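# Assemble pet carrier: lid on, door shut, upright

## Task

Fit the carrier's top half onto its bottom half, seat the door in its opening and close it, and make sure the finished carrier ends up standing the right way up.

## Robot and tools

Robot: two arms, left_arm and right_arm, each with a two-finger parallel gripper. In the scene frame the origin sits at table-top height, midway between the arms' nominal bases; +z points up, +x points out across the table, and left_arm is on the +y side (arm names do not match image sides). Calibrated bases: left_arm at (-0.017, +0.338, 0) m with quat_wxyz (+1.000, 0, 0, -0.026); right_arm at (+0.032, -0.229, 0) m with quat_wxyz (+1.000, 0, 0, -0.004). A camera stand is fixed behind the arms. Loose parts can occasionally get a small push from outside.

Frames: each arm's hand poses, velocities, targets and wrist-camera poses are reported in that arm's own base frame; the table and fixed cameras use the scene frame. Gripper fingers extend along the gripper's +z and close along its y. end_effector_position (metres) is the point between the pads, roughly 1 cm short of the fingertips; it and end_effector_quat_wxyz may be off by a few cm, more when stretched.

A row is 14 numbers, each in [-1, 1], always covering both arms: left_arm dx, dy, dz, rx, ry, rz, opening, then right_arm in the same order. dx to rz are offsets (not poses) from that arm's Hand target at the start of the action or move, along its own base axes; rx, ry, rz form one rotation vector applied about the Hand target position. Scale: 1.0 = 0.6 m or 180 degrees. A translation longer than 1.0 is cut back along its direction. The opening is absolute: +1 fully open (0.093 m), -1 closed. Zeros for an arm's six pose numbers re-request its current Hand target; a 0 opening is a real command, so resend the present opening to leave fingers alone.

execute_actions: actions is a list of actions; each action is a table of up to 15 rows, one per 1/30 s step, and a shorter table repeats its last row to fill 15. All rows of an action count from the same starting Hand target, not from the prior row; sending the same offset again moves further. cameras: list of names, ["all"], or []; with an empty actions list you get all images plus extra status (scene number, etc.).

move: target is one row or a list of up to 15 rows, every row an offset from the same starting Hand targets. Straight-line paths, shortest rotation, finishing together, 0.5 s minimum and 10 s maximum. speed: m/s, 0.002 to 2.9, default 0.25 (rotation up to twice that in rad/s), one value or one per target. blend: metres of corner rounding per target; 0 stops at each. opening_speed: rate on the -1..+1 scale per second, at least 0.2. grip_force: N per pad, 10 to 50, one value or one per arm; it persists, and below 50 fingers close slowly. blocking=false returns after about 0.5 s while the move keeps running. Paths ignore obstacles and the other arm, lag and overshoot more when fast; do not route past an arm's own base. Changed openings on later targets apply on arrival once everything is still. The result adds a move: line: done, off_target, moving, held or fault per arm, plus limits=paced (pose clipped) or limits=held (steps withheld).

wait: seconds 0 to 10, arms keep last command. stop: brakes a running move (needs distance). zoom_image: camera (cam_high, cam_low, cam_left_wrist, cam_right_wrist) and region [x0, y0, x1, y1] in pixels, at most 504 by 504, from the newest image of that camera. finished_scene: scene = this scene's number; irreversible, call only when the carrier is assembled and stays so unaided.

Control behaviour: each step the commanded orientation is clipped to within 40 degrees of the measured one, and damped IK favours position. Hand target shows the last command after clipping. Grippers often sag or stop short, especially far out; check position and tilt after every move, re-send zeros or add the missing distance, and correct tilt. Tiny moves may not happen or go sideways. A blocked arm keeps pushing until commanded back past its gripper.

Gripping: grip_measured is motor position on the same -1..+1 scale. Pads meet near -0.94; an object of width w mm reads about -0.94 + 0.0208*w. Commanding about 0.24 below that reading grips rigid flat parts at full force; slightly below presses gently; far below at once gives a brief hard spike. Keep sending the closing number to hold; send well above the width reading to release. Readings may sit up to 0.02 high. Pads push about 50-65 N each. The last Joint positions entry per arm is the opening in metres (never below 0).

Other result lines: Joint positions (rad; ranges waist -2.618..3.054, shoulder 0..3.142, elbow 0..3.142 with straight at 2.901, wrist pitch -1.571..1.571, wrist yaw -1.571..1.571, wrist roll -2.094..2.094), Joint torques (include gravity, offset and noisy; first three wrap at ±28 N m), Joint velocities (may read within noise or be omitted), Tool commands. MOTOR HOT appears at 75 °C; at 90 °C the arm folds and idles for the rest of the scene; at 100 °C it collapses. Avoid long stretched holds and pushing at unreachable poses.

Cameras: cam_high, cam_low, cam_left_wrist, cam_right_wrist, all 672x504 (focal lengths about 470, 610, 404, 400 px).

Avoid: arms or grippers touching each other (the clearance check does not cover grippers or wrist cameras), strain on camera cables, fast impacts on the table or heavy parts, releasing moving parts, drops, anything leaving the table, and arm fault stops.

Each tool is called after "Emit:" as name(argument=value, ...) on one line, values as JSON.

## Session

Emit:
execute_actions(actions=[])

Scene clock: 0.00 s.
left_arm: end_effector_position=(+0.2344, +0.0250, +0.1802) grip_measured=+1.000 end_effector_quat_wxyz=(+0.517, -0.151, +0.842, +0.024) | right_arm: end_effector_position=(+0.2371, +0.0627, +0.1662) grip_measured=+1.000 end_effector_quat_wxyz=(+0.536, +0.107, +0.834, -0.072)
Joint positions: left_arm=[-0.091 0.442 0.473 -0.534 -0.277 -0.281 0.093] | right_arm=[0.854 0.778 0.499 -0.523 0.957 0.696 0.093]
Joint velocities: within noise
Joint torques (N m): no reading
Heat: left arm: 53 °C; right arm: 40 °C.
Hand target: left_arm +0.2363, +0.0249, +0.1890; +0.527, -0.152, +0.836, +0.021 | right_arm +0.2381, +0.0638, +0.1706; +0.540, +0.110, +0.832, -0.067
Tool commands: left_gripper/opening=+1.0 right_gripper/opening=+1.0

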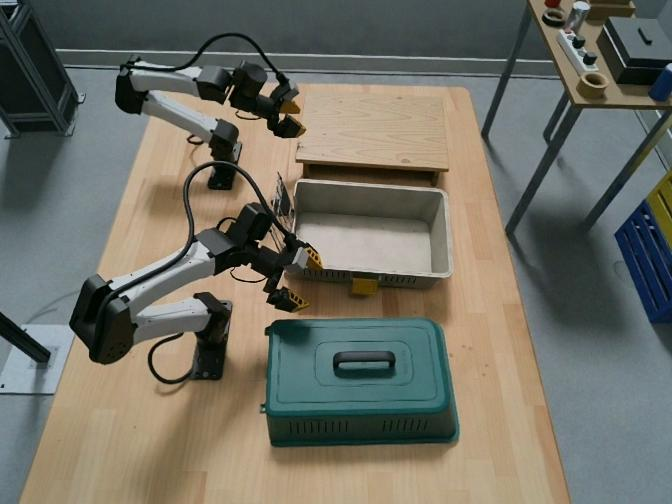

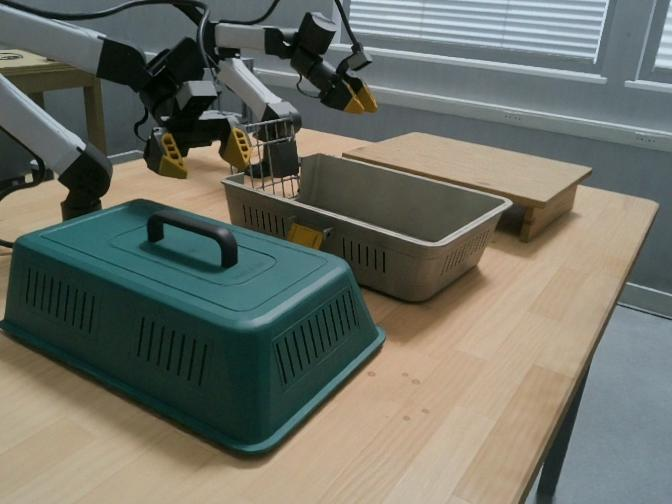

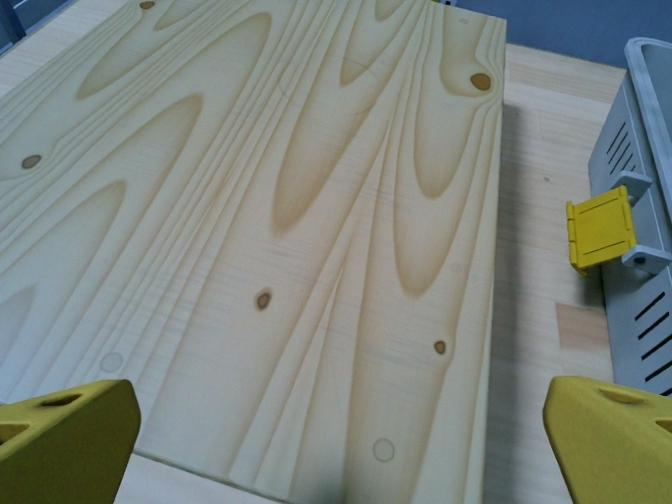

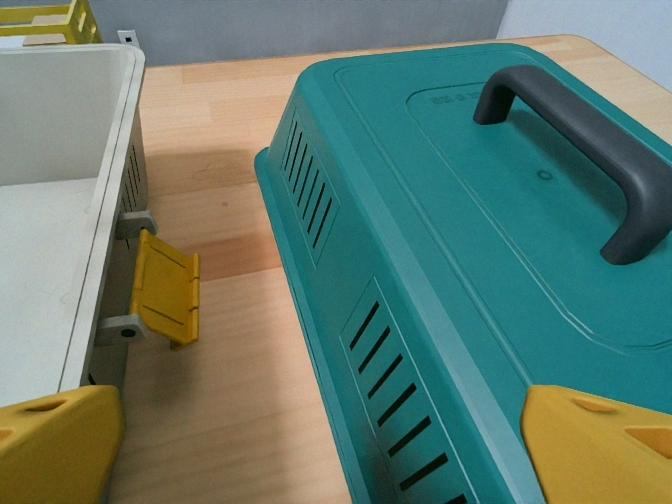

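Emit:
move(target=[[0,0,0.08,0,0,0,1, 0,-0.02,0.2,0,0,0,1],[-0.179,-0.343,0.072,0.0498,-0.0836,-0.191,-0.5, 0.22,-0.248,0.19,0.0076,0.077,0.0814,1]], speed=0.3, blend=[0.03,0], cameras=["all"])

Scene clock: 11.93 s.
left_arm: end_effector_position=(+0.1293, -0.1779, +0.2188) grip_measured=-0.498 end_effector_quat_wxyz=(+0.617, +0.159, +0.767, -0.076) | right_arm: end_effector_position=(+0.3674, -0.0841, +0.2729) grip_measured=+1.000 end_effector_quat_wxyz=(+0.429, +0.008, +0.903, +0.001)
Joint positions: left_arm=[-1.775 0.829 0.646 -0.905 -1.311 -0.992 0.021] | right_arm=[-0.338 1.303 1.302 -0.711 -0.254 -0.203 0.093]
Joint torques (N m): left_arm=[-0.27 0.06 9.85 1.07 -0.76 -0.05] | right_arm=[-0.7 -4.74 11.49 1.74 -0.25 -0.17]
Heat: left arm: 56 °C; right arm: 41 °C.
Hand target: left_arm +0.1289, -0.1809, +0.2322; +0.623, +0.140, +0.764, -0.090 | right_arm +0.3701, -0.0850, +0.2845; +0.438, +0.001, +0.899, -0.001
Off the commanded pose: left_arm 0.014 m, 3 deg | right_arm 0.012 m, 2 deg.
move: off_target (left_arm, right_arm); target 2's new opening was sent with left_arm's hand 0.013 m and 3 deg from that target

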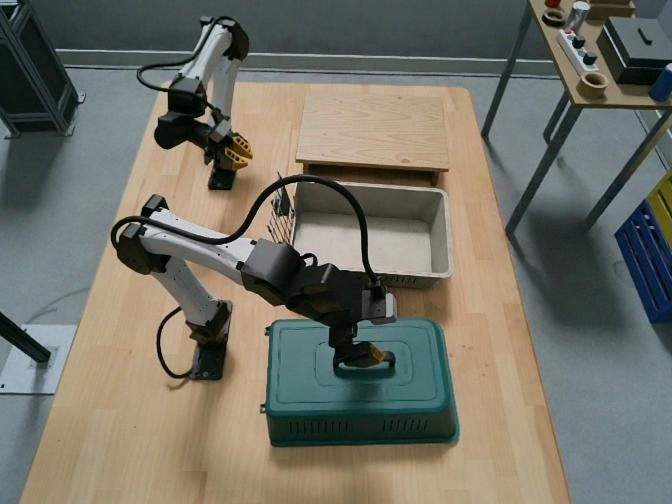

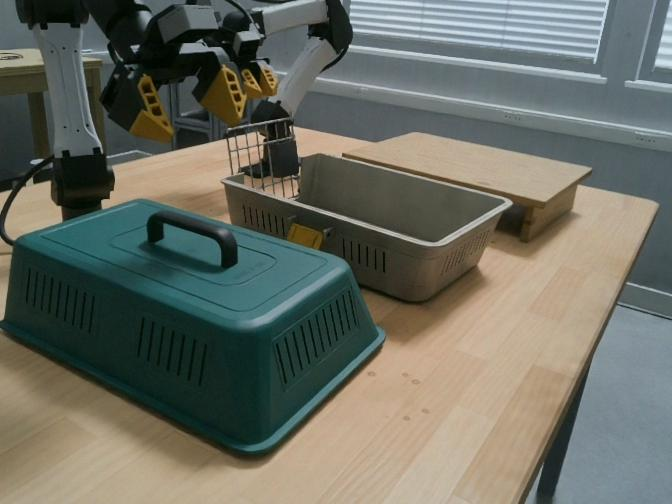

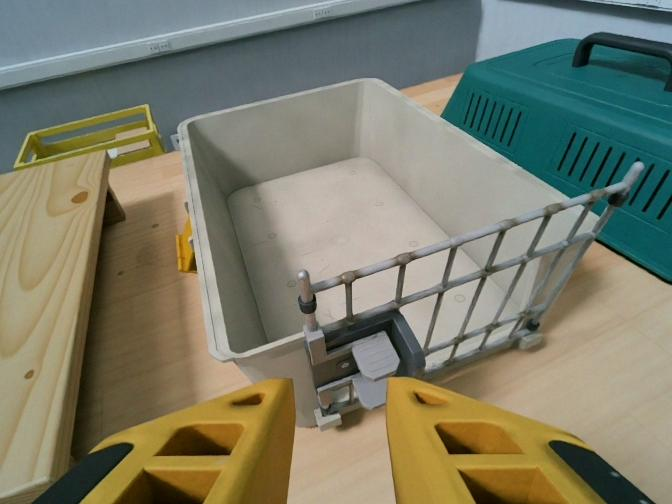

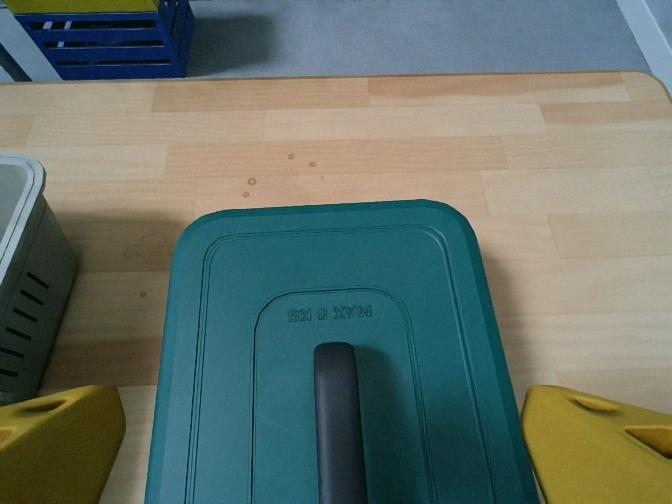

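Emit:
move(target=[0,0,0,0,0,0,-0.5, -0.02,-0.016,-0.142,0,-0.01,0.0165,1], speed=0.2, cameras=["cam_right_wrist","cam_low","cam_high"])

Emit:
zoom_image(camera="cam_low", region=[80, 100, 320, 300])

Emit:
zoom_image(camera="cam_left_wrist", region=[280, 240, 560, 450])

Scene clock: 22.30 s.
left_arm: end_effector_position=(+0.1294, -0.1777, +0.2188) grip_measured=-0.498 end_effector_quat_wxyz=(+0.617, +0.159, +0.767, -0.076) | right_arm: end_effector_position=(+0.3576, -0.0944, +0.1939) grip_measured=+1.000 end_effector_quat_wxyz=(+0.439, -0.014, +0.898, +0.015)
Joint positions: left_arm=[-1.775 0.829 0.646 -0.906 -1.311 -0.993 0.021] | right_arm=[-0.422 1.26 0.945 -0.403 -0.366 -0.285 0.093]
Joint torques (N m): left_arm=[-0.23 0.13 9.84 1.08 -0.81 -0.08] | right_arm=[-0.7 -6.5 7.49 2.02 -0.31 -0.18]
Heat: left arm: 58 °C; right arm: 43 °C.
Hand target: left_arm +0.1289, -0.1809, +0.2322; +0.624, +0.140, +0.764, -0.090 | right_arm +0.3581, -0.0945, +0.1992; +0.452, -0.022, +0.892, +0.011
Off the commanded pose: left_arm 0.014 m, 3 deg | right_arm 0.005 m, 2 deg.
move: off_target (left_arm)
Images, in order (width x height): cam_high 672x504, cam_low 672x504, cam_right_wrist 672x504.

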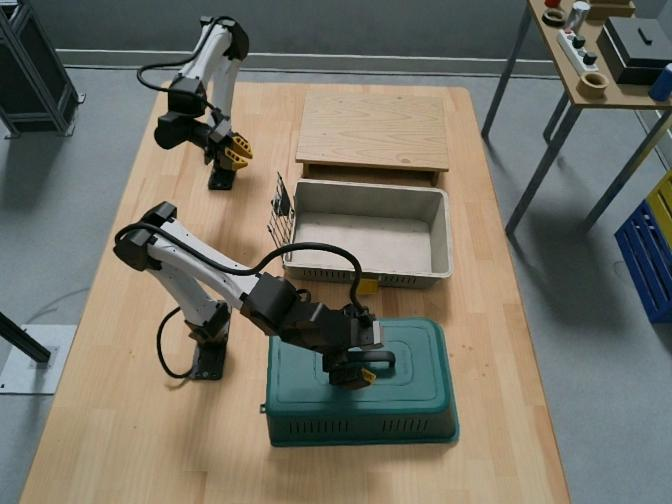

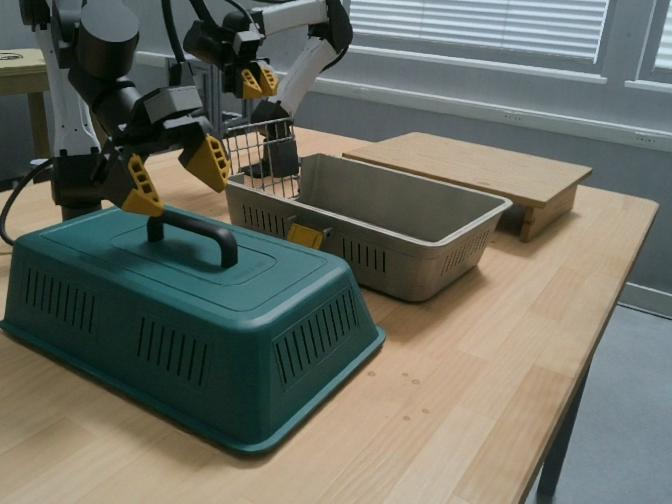

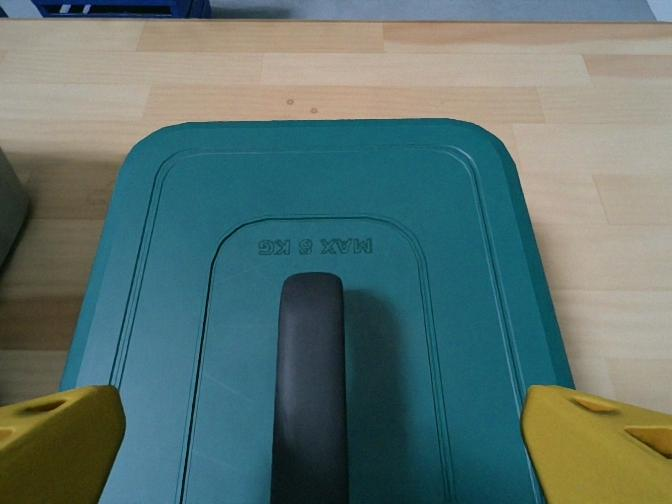

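Scaled by 2.100 from the camera's 672x504 image, which has a finer 960x720 frame.

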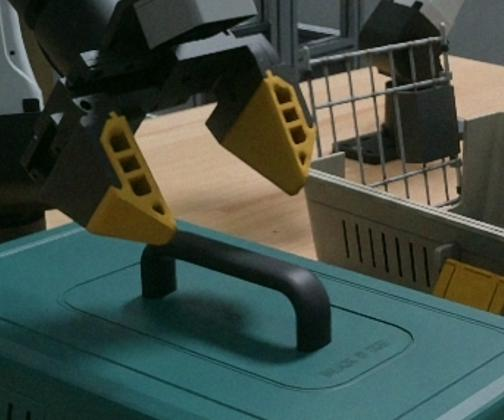

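This scene's latest camera images include none from cam_left_wrist. They are from: cam_high, cam_low, cam_right_wrist. cam_left_wrist's image comes with the result of a call that names it in "cameras".

Emit:
move(target=[[0,0,0,0,0,0,-0.5, 0.006,0.011,-0.078,0,0.0,0,1],[0,0,0,0,0,0,-0.5, 0.006,0.011,-0.078,0,0.0,0,-1]], speed=0.12, opening_speed=0.8, cameras=["cam_right_wrist","cam_low","cam_left_wrist"])

Emit:
zoom_image(camera="cam_low", region=[80, 100, 320, 300])

Emit:
zoom_image(camera="cam_left_wrist", region=[180, 140, 672, 450])

Scene clock: 30.23 s.
left_arm: end_effector_position=(+0.1294, -0.1777, +0.2188) grip_measured=-0.498 end_effector_quat_wxyz=(+0.617, +0.159, +0.767, -0.076) | right_arm: end_effector_position=(+0.3602, -0.0890, +0.1544) grip_measured=-0.608 end_effector_quat_wxyz=(+0.449, -0.024, +0.893, +0.010)
Joint positions: left_arm=[-1.775 0.829 0.646 -0.906 -1.311 -0.993 0.021] | right_arm=[-0.401 1.277 0.779 -0.191 -0.357 -0.285 0.016]
Joint torques (N m): left_arm=[-0.29 0.17 9.78 1.04 -0.79 -0.08] | right_arm=[0.23 -4.64 7.28 2.04 -0.17 0.03]
Heat: left arm: 59 °C; right arm: 44 °C.
Hand target: left_arm +0.1289, -0.1809, +0.2322; +0.624, +0.140, +0.764, -0.090 | right_arm +0.3617, -0.0880, +0.1525; +0.452, -0.022, +0.891, +0.011
Off the commanded pose: left_arm 0.014 m, 3 deg | right_arm 0.003 m, 0 deg.
move: off_target (left_arm)
Images, in order (width x height): cam_low 672x504, cam_left_wrist 672x504, cam_right_wrist 672x504.

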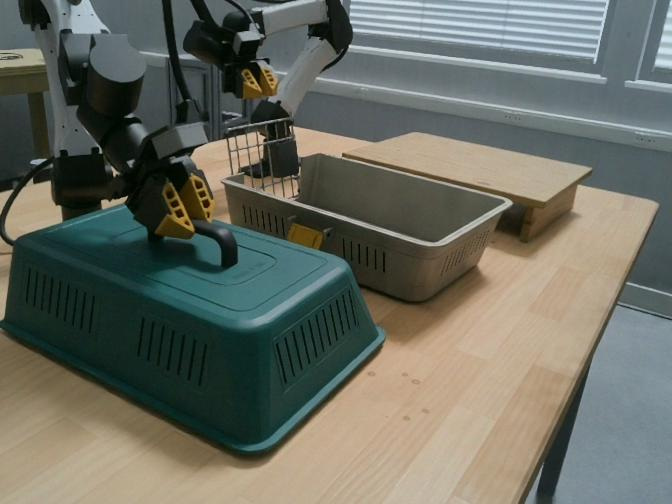

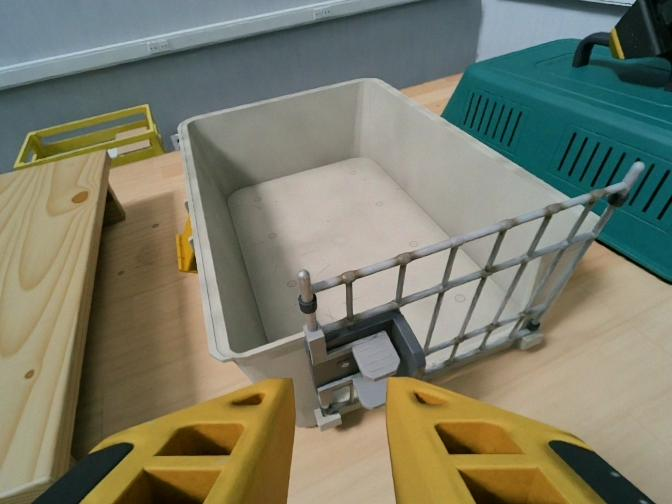

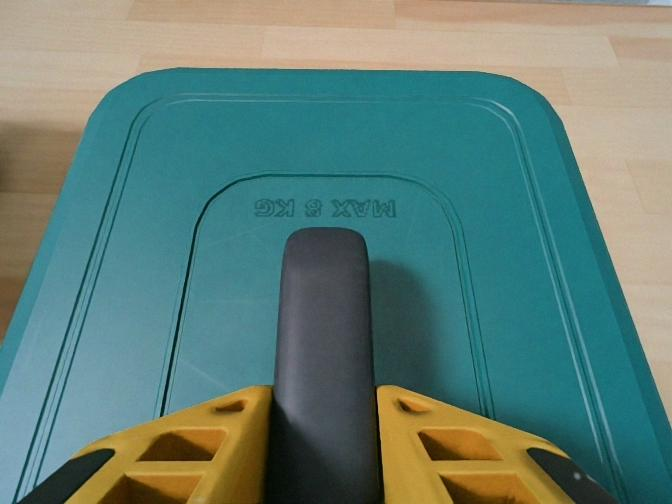

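Scaled by 2.100 from the camera's 672x504 image, which has a finer 960x720 frame.

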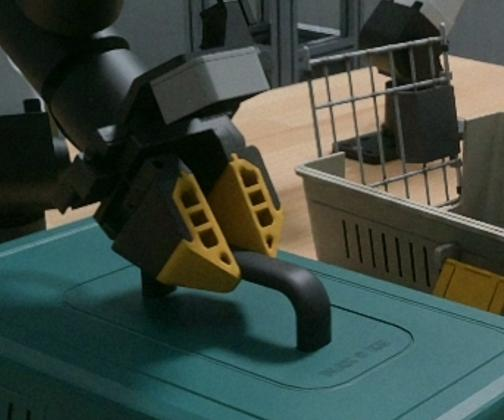

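Scaled by 1.024 from the camera's 672x504 image, which has a finer 960x720 frame.

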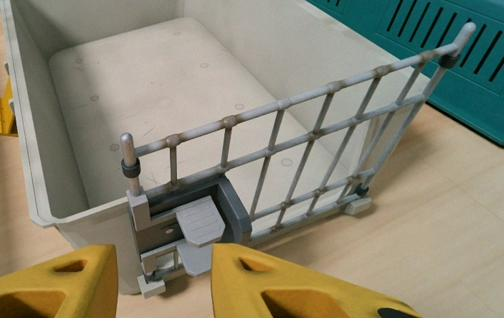

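Emit:
move(target=[[0.035,-0.182,-0.07,0,0,0,-0.55, 0,0,0,0,0,0,-1],[0.172,-0.241,-0.08,0,0,0,-0.55, 0,0,0,0,0,0,-1]], speed=[0.15,0.06], cameras=["cam_left_wrist","cam_low","cam_high"])

Emit:
zoom_image(camera="cam_high", region=[220, 150, 330, 290])

Emit:
zoom_image(camera="cam_low", region=[190, 70, 350, 210])

Scene clock: 45.57 s.
left_arm: end_effector_position=(+0.2279, -0.3148, +0.1707) grip_measured=-0.548 end_effector_quat_wxyz=(+0.615, +0.152, +0.770, -0.071) | right_arm: end_effector_position=(+0.3602, -0.0890, +0.1544) grip_measured=-0.617 end_effector_quat_wxyz=(+0.449, -0.024, +0.893, +0.010)
Joint positions: left_arm=[-1.306 1.475 0.663 0.397 -0.956 -0.266 0.019] | right_arm=[-0.401 1.277 0.779 -0.191 -0.357 -0.285 0.016]
Joint torques (N m): left_arm=[0.54 -4.97 9.55 2.25 -0.07 0.27] | right_arm=[0.18 -4.67 7.28 2.04 -0.16 0.03]
Heat: left arm: 61 °C; right arm: 44 °C.
Hand target: left_arm +0.2321, -0.3254, +0.1842; +0.624, +0.140, +0.764, -0.090 | right_arm +0.3617, -0.0880, +0.1525; +0.452, -0.022, +0.891, +0.011
Off the commanded pose: left_arm 0.018 m, 3 deg | right_arm 0.003 m, 0 deg.
move: off_target (left_arm)
Images, in order (width x height): cam_high 672x504, cam_low 672x504, cam_left_wrist 672x504.

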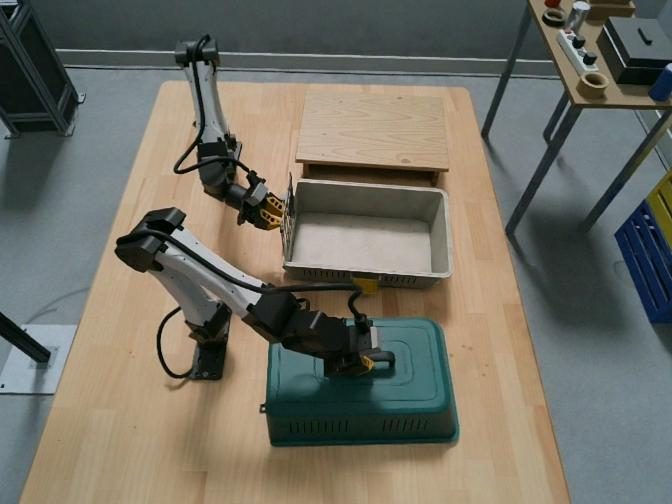

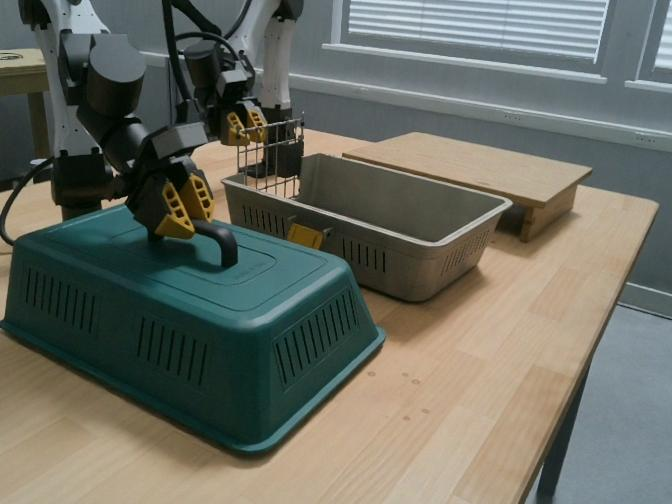

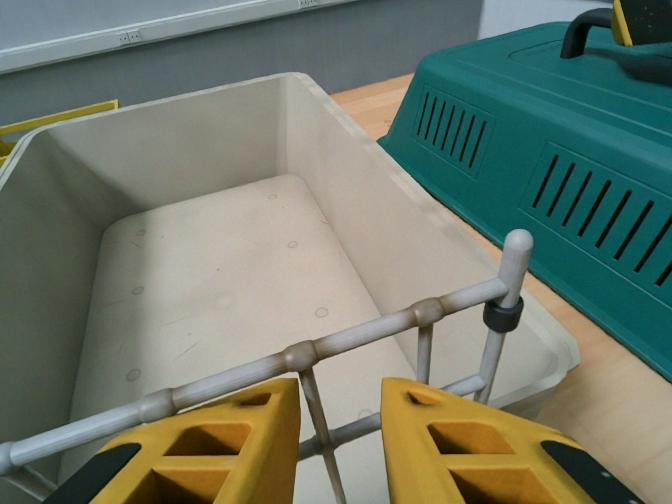

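Scaled by 3.600 from the camera's 672x504 image, which has a finer 960x720 frame.

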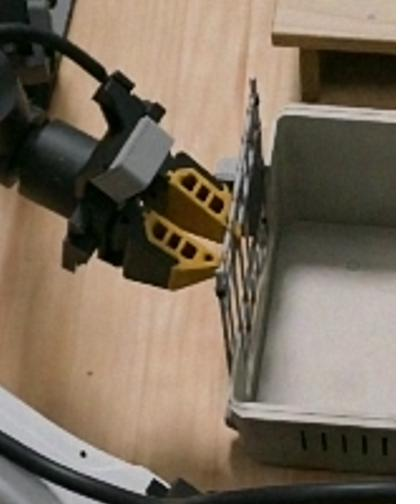

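Scaled by 3.150 from the camera's 672x504 image, which has a finer 960x720 frame.

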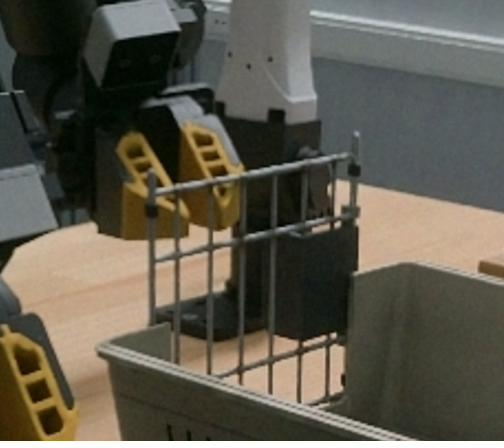

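Emit:
move(target=[[0,0,0,0,0,0,-0.55, 0.05,0,0.40,0,-0.04,0,-1],[0,0,0,0,0,0,-0.55, 0.133,0.397,0.4125,0.005,-0.04,-0.018,-1],[0,0,0,0,0,0,-0.55, 0.133,0.622,0.3875,0.012,-0.035,-0.0356,-1]], speed=[0.08,0.12,0.1], blend=[0.03,0.04,0], cameras=["all"])

Emit:
zoom_image(camera="cam_low", region=[190, 50, 550, 310])

Emit:
zoom_image(camera="cam_high", region=[220, 130, 520, 300])

Scene clock: 60.63 s.
left_arm: end_effector_position=(+0.2279, -0.3149, +0.1707) grip_measured=-0.548 end_effector_quat_wxyz=(+0.615, +0.152, +0.770, -0.071) | right_arm: end_effector_position=(+0.4358, +0.2882, +0.3528) grip_measured=-0.617 end_effector_quat_wxyz=(+0.469, +0.000, +0.883, -0.013)
Joint positions: left_arm=[-1.306 1.475 0.663 0.397 -0.955 -0.265 0.019] | right_arm=[0.778 2.259 2.82 -1.334 0.641 0.499 0.016]
Joint torques (N m): left_arm=[0.43 -5.19 9.46 2.24 -0.12 0.26] | right_arm=[-0.32 -13.52 10.65 2.12 0.74 0.06]
Heat: left arm: 62 °C; right arm: 47 °C.
Hand target: left_arm +0.2321, -0.3254, +0.1841; +0.623, +0.140, +0.764, -0.090 | right_arm +0.4417, +0.2851, +0.3849; +0.501, +0.036, +0.865, +0.001
Off the commanded pose: left_arm 0.018 m, 3 deg | right_arm 0.033 m, 6 deg.
elbow stopped short (right arm): the move would have taken joint 3 (elbow) straighter than the controller allows.
move: off_target (left_arm, right_arm)

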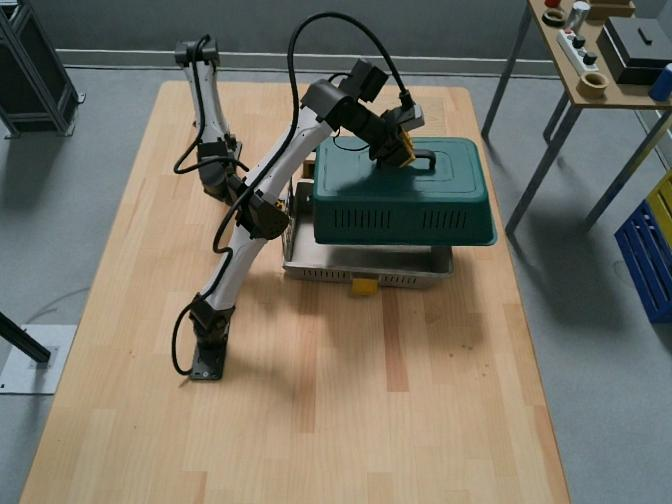

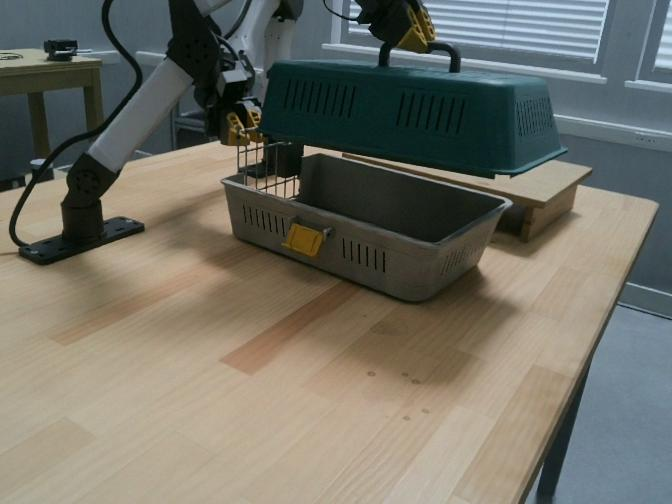

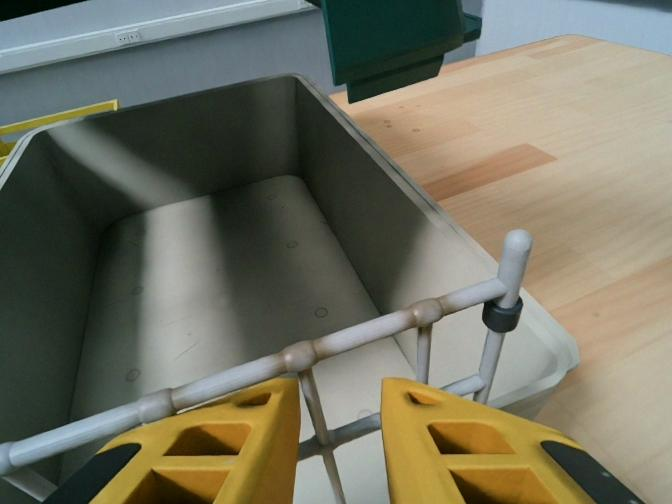

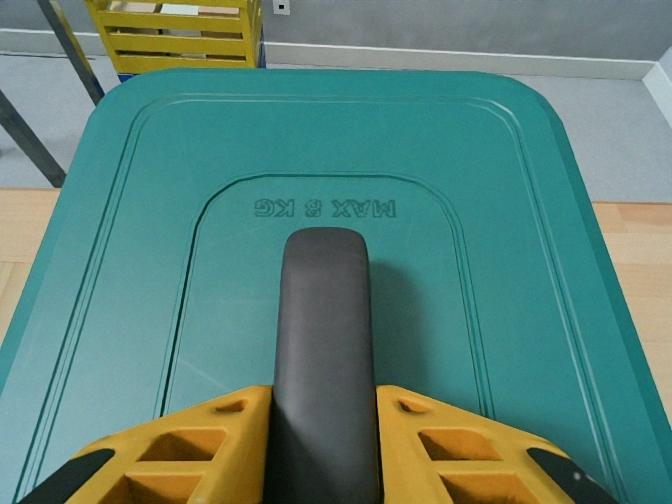

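Scaled by 1.400 from the camera's 672x504 image, which has a finer 960x720 frame.

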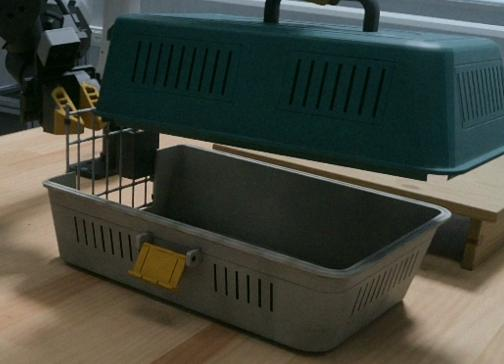

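Scaled by 1.680 from the camera's 672x504 image, which has a finer 960x720 frame.

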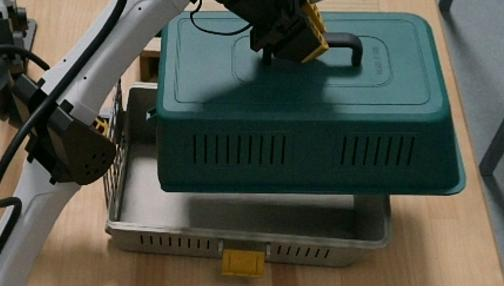

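Emit:
move(target=[0,0,0,0,0,0,-0.55, -0.086,-0.017,-0.075,0.008,0.008,-0.016,-1], speed=0.08, cameras=["cam_low","cam_high","cam_left_wrist"])

Emit:
zoom_image(camera="cam_low", region=[200, 100, 530, 310])

Emit:
zoom_image(camera="cam_high", region=[255, 140, 475, 290])

Scene clock: 66.10 s.
left_arm: end_effector_position=(+0.2279, -0.3150, +0.1707) grip_measured=-0.548 end_effector_quat_wxyz=(+0.615, +0.152, +0.770, -0.071) | right_arm: end_effector_position=(+0.3879, +0.2796, +0.2990) grip_measured=-0.617 end_effector_quat_wxyz=(+0.439, +0.037, +0.897, -0.031)
Joint positions: left_arm=[-1.306 1.475 0.663 0.398 -0.955 -0.265 0.019] | right_arm=[0.856 1.942 2.121 -1.118 0.709 0.698 0.016]
Joint torques (N m): left_arm=[0.58 -5.12 9.54 2.23 -0.12 0.24] | right_arm=[0.12 -16.96 7.61 2.03 0.89 -0.1]
Heat: left arm: 62 °C; right arm: 48 °C.
Hand target: left_arm +0.2321, -0.3254, +0.1842; +0.623, +0.140, +0.764, -0.090 | right_arm +0.3900, +0.2750, +0.3400; +0.489, +0.064, +0.870, -0.001
Off the commanded pose: left_arm 0.018 m, 3 deg | right_arm 0.041 m, 8 deg.
move: off_target (left_arm, right_arm)
Images, in order (width x height): cam_high 672x504, cam_low 672x504, cam_left_wrist 672x504.

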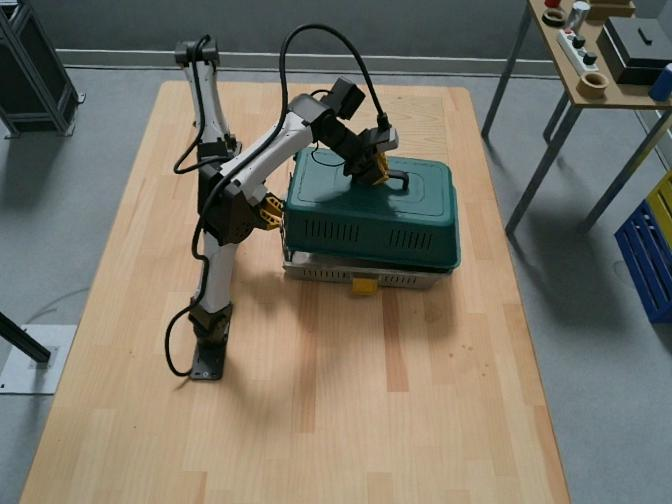

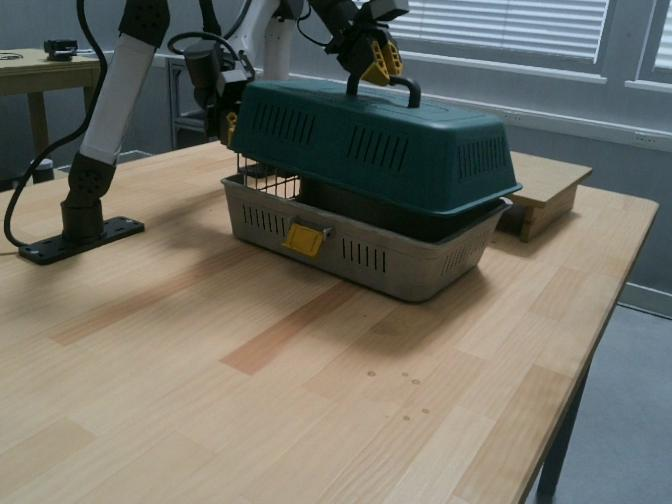

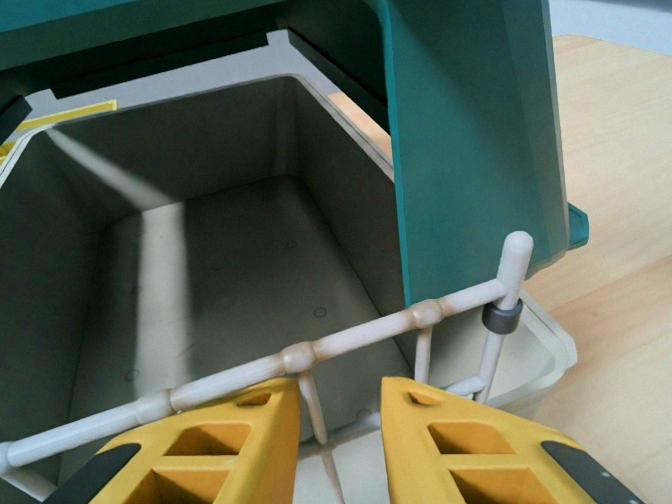

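Scaled by 1.527 from the camera's 672x504 image, which has a finer 960x720 frame.

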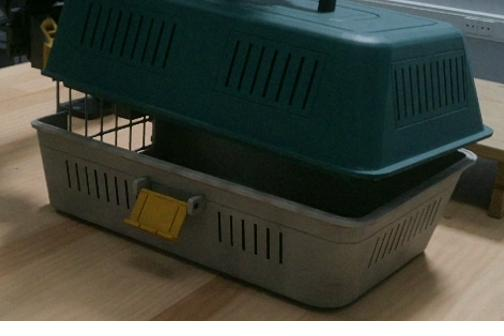

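Scaled by 2.291 from the camera's 672x504 image, which has a finer 960x720 frame.

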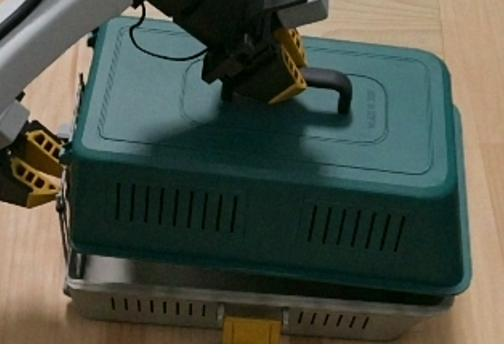

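Emit:
move(target=[0,0,0,0,0,0,-0.55, -0.025,-0.006,-0.033,0.006,-0.005,0.009,-1], speed=0.06, cameras=["cam_low","cam_high","cam_left_wrist"])

Emit:
zoom_image(camera="cam_low", region=[200, 100, 530, 310])

Emit:
zoom_image(camera="cam_high", region=[255, 140, 475, 290])

Emit:
zoom_image(camera="cam_left_wrist", region=[430, 0, 672, 420])

Scene clock: 73.00 s.
left_arm: end_effector_position=(+0.2278, -0.3151, +0.1707) grip_measured=-0.548 end_effector_quat_wxyz=(+0.615, +0.152, +0.770, -0.072) | right_arm: end_effector_position=(+0.3725, +0.2726, +0.2824) grip_measured=-0.617 end_effector_quat_wxyz=(+0.449, +0.034, +0.893, -0.018)
Joint positions: left_arm=[-1.306 1.475 0.663 0.398 -0.954 -0.265 0.019] | right_arm=[0.872 1.807 1.852 -0.951 0.712 0.693 0.016]
Joint torques (N m): left_arm=[0.69 -4.98 9.51 2.28 -0.12 0.24] | right_arm=[0.23 -15.53 8.03 2.09 0.79 -0.17]
Heat: left arm: 63 °C; right arm: 47 °C.
Hand target: left_arm +0.2321, -0.3254, +0.1842; +0.624, +0.140, +0.764, -0.090 | right_arm +0.3751, +0.2712, +0.3203; +0.496, +0.056, +0.867, +0.014
Off the commanded pose: left_arm 0.018 m, 3 deg | right_arm 0.038 m, 8 deg.
move: off_target (left_arm, right_arm)
Images, in order (width x height): cam_high 672x504, cam_low 672x504, cam_left_wrist 672x504.

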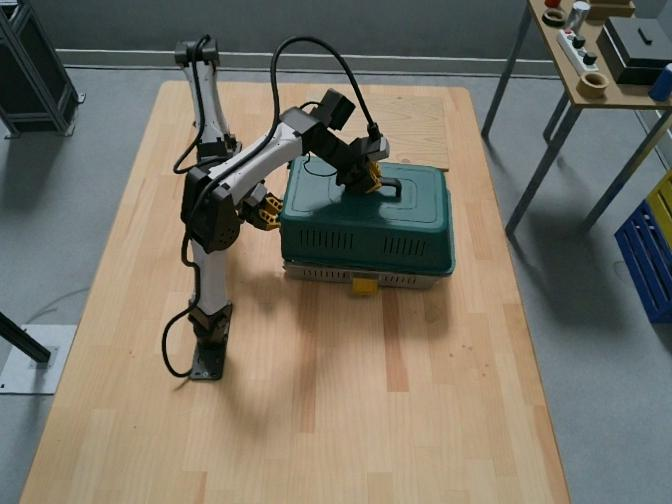

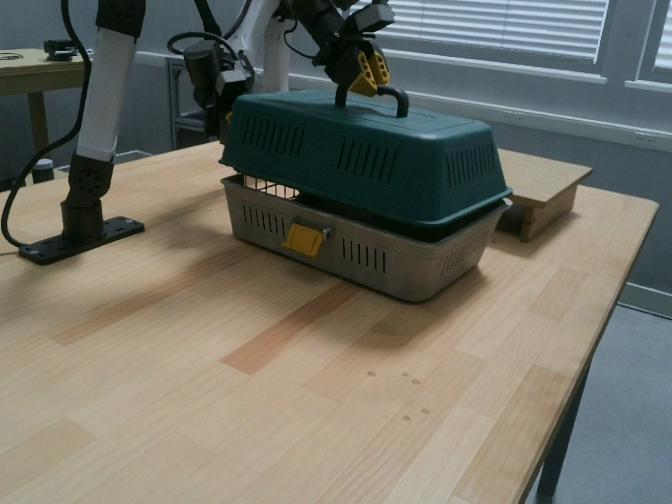

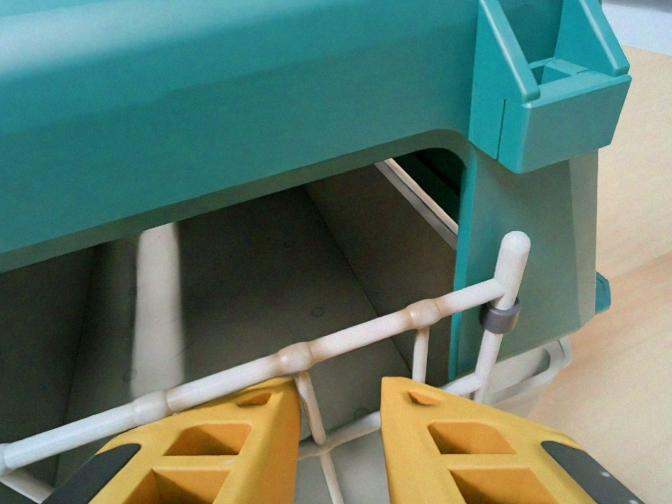

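Scaled by 1.527 from the camera's 672x504 image, which has a finer 960x720 frame.

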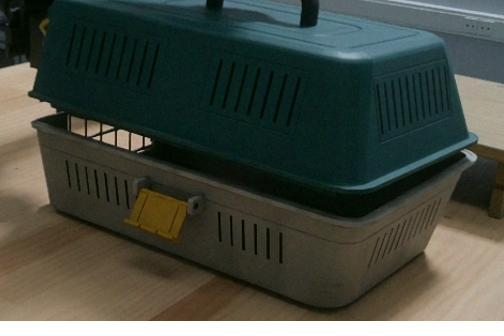

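Scaled by 2.291 from the camera's 672x504 image, which has a finer 960x720 frame.

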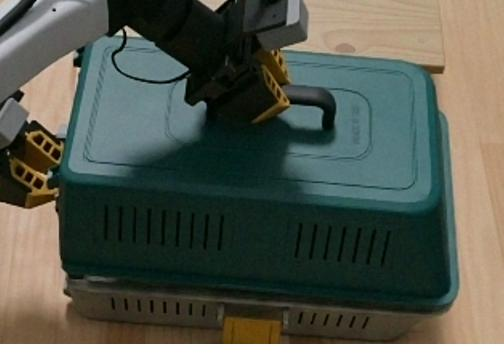

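Scaled by 1.200 from the camera's 672x504 image, which has a finer 960x720 frame.

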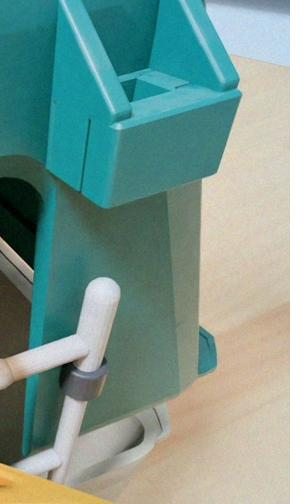

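Emit:
move(target=[0,0,0,0,0,0,-0.55, -0.001,-0.003,-0.024,0,0.002,0,-1], speed=0.05, cameras=["cam_low","cam_high","cam_left_wrist"])

Emit:
zoom_image(camera="cam_low", region=[200, 100, 530, 310])

Emit:
zoom_image(camera="cam_left_wrist", region=[430, 0, 672, 420])

Scene clock: 79.80 s.
left_arm: end_effector_position=(+0.2278, -0.3151, +0.1707) grip_measured=-0.548 end_effector_quat_wxyz=(+0.615, +0.152, +0.770, -0.072) | right_arm: end_effector_position=(+0.3708, +0.2707, +0.2688) grip_measured=-0.617 end_effector_quat_wxyz=(+0.448, +0.033, +0.893, -0.019)
Joint positions: left_arm=[-1.306 1.475 0.663 0.398 -0.954 -0.265 0.019] | right_arm=[0.872 1.784 1.769 -0.894 0.712 0.691 0.016]
Joint torques (N m): left_arm=[0.54 -5.16 9.48 2.28 -0.1 0.26] | right_arm=[-0.06 -15.31 8.17 2.09 0.72 -0.13]
Heat: left arm: 63 °C; right arm: 47 °C.
Hand target: left_arm +0.2321, -0.3254, +0.1842; +0.624, +0.140, +0.764, -0.090 | right_arm +0.3745, +0.2695, +0.3058; +0.493, +0.056, +0.868, +0.014
Off the commanded pose: left_arm 0.018 m, 3 deg | right_arm 0.037 m, 7 deg.
move: off_target (left_arm, right_arm)
Images, in order (width x height): cam_high 672x504, cam_low 672x504, cam_left_wrist 672x504.

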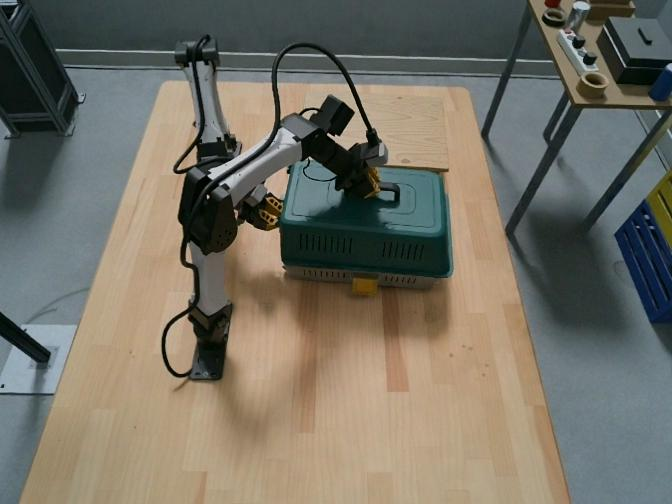

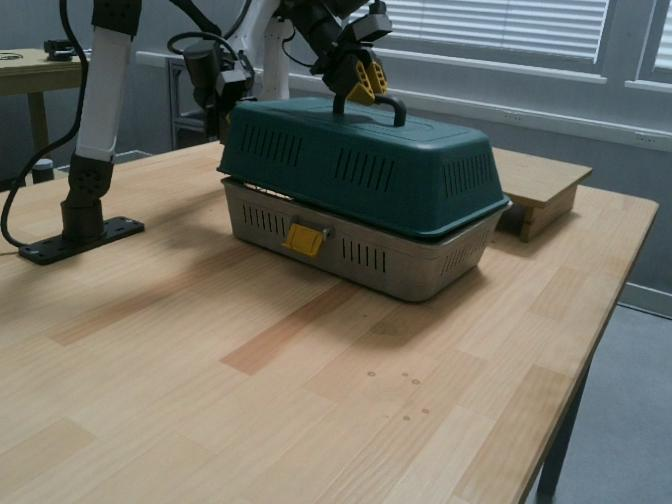

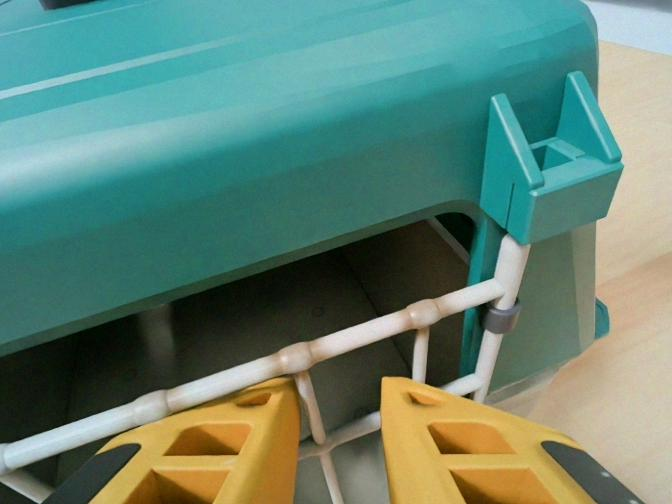

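Scaled by 1.527 from the camera's 672x504 image, which has a finer 960x720 frame.

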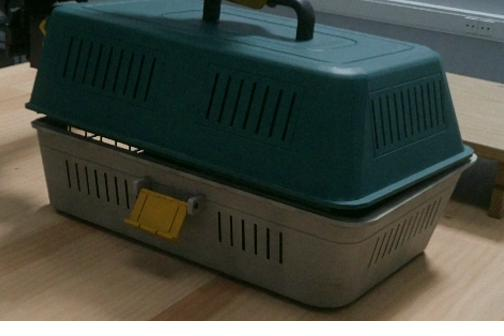

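Scaled by 1.200 from the camera's 672x504 image, which has a finer 960x720 frame.

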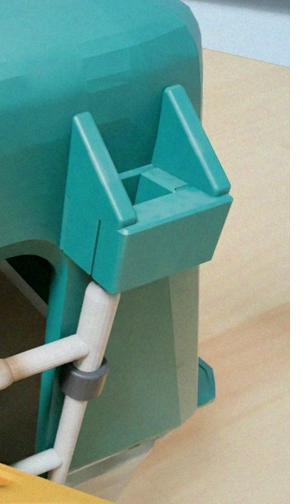

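Emit:
move(target=[[0.008,0,0,0,0,0,-0.55, 0.0075,0.01,0.027,0,-0.002,0,-1],[0.008,0,0,0,0,0,-0.55, 0.0037,0.0037,-0.01,0,0.001,0,-1]], speed=0.05, cameras=["cam_low","cam_high","cam_left_wrist"])

Emit:
zoom_image(camera="cam_low", region=[200, 100, 530, 310])

Emit:
zoom_image(camera="cam_left_wrist", region=[430, 0, 672, 420])

Scene clock: 86.80 s.
left_arm: end_effector_position=(+0.2320, -0.3147, +0.1694) grip_measured=-0.548 end_effector_quat_wxyz=(+0.614, +0.153, +0.771, -0.071) | right_arm: end_effector_position=(+0.3728, +0.2730, +0.2682) grip_measured=-0.617 end_effector_quat_wxyz=(+0.453, +0.032, +0.891, -0.016)
Joint positions: left_arm=[-1.291 1.481 0.663 0.408 -0.939 -0.256 0.019] | right_arm=[0.872 1.784 1.759 -0.868 0.712 0.683 0.016]
Joint torques (N m): left_arm=[0.53 -5.27 9.65 2.28 -0.09 0.26] | right_arm=[-0.21 -14.5 8.09 2.05 0.69 -0.06]
Heat: left arm: 63 °C; right arm: 48 °C.
Hand target: left_arm +0.2368, -0.3255, +0.1841; +0.623, +0.140, +0.764, -0.090 | right_arm +0.3767, +0.2717, +0.2999; +0.491, +0.056, +0.869, +0.014
Off the commanded pose: left_arm 0.019 m, 3 deg | right_arm 0.032 m, 7 deg.
move: off_target (left_arm, right_arm)
Images, in order (width x height): cam_high 672x504, cam_low 672x504, cam_left_wrist 672x504.

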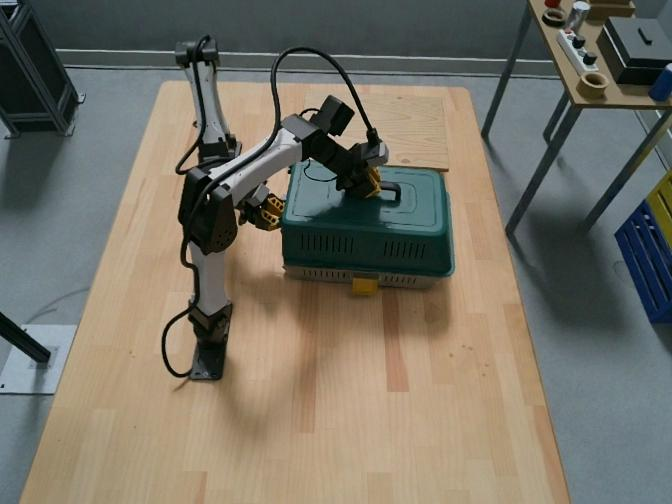

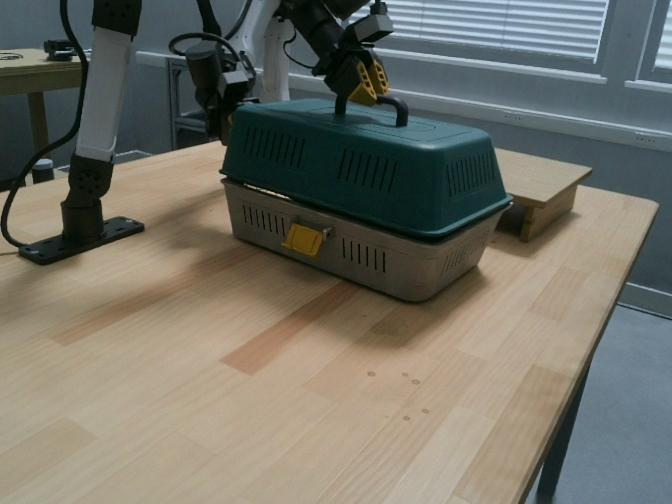

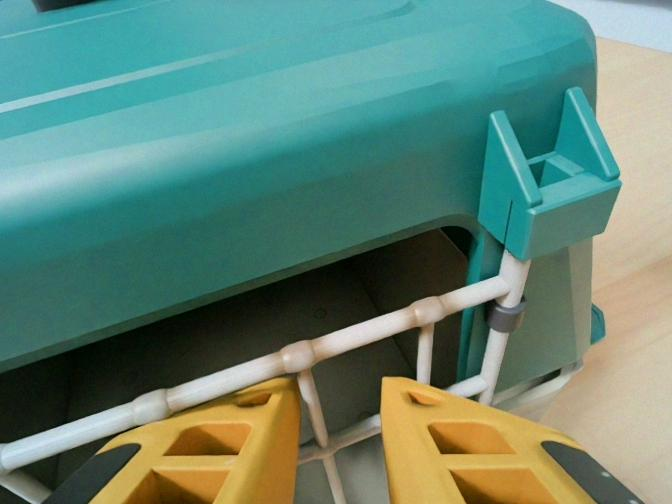

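Scaled by 1.527 from the camera's 672x504 image, which has a finer 960x720 frame.

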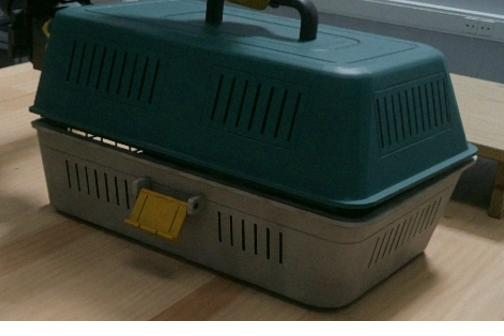

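Scaled by 1.200 from the camera's 672x504 image, which has a finer 960x720 frame.

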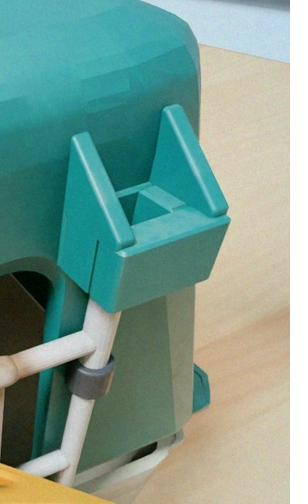

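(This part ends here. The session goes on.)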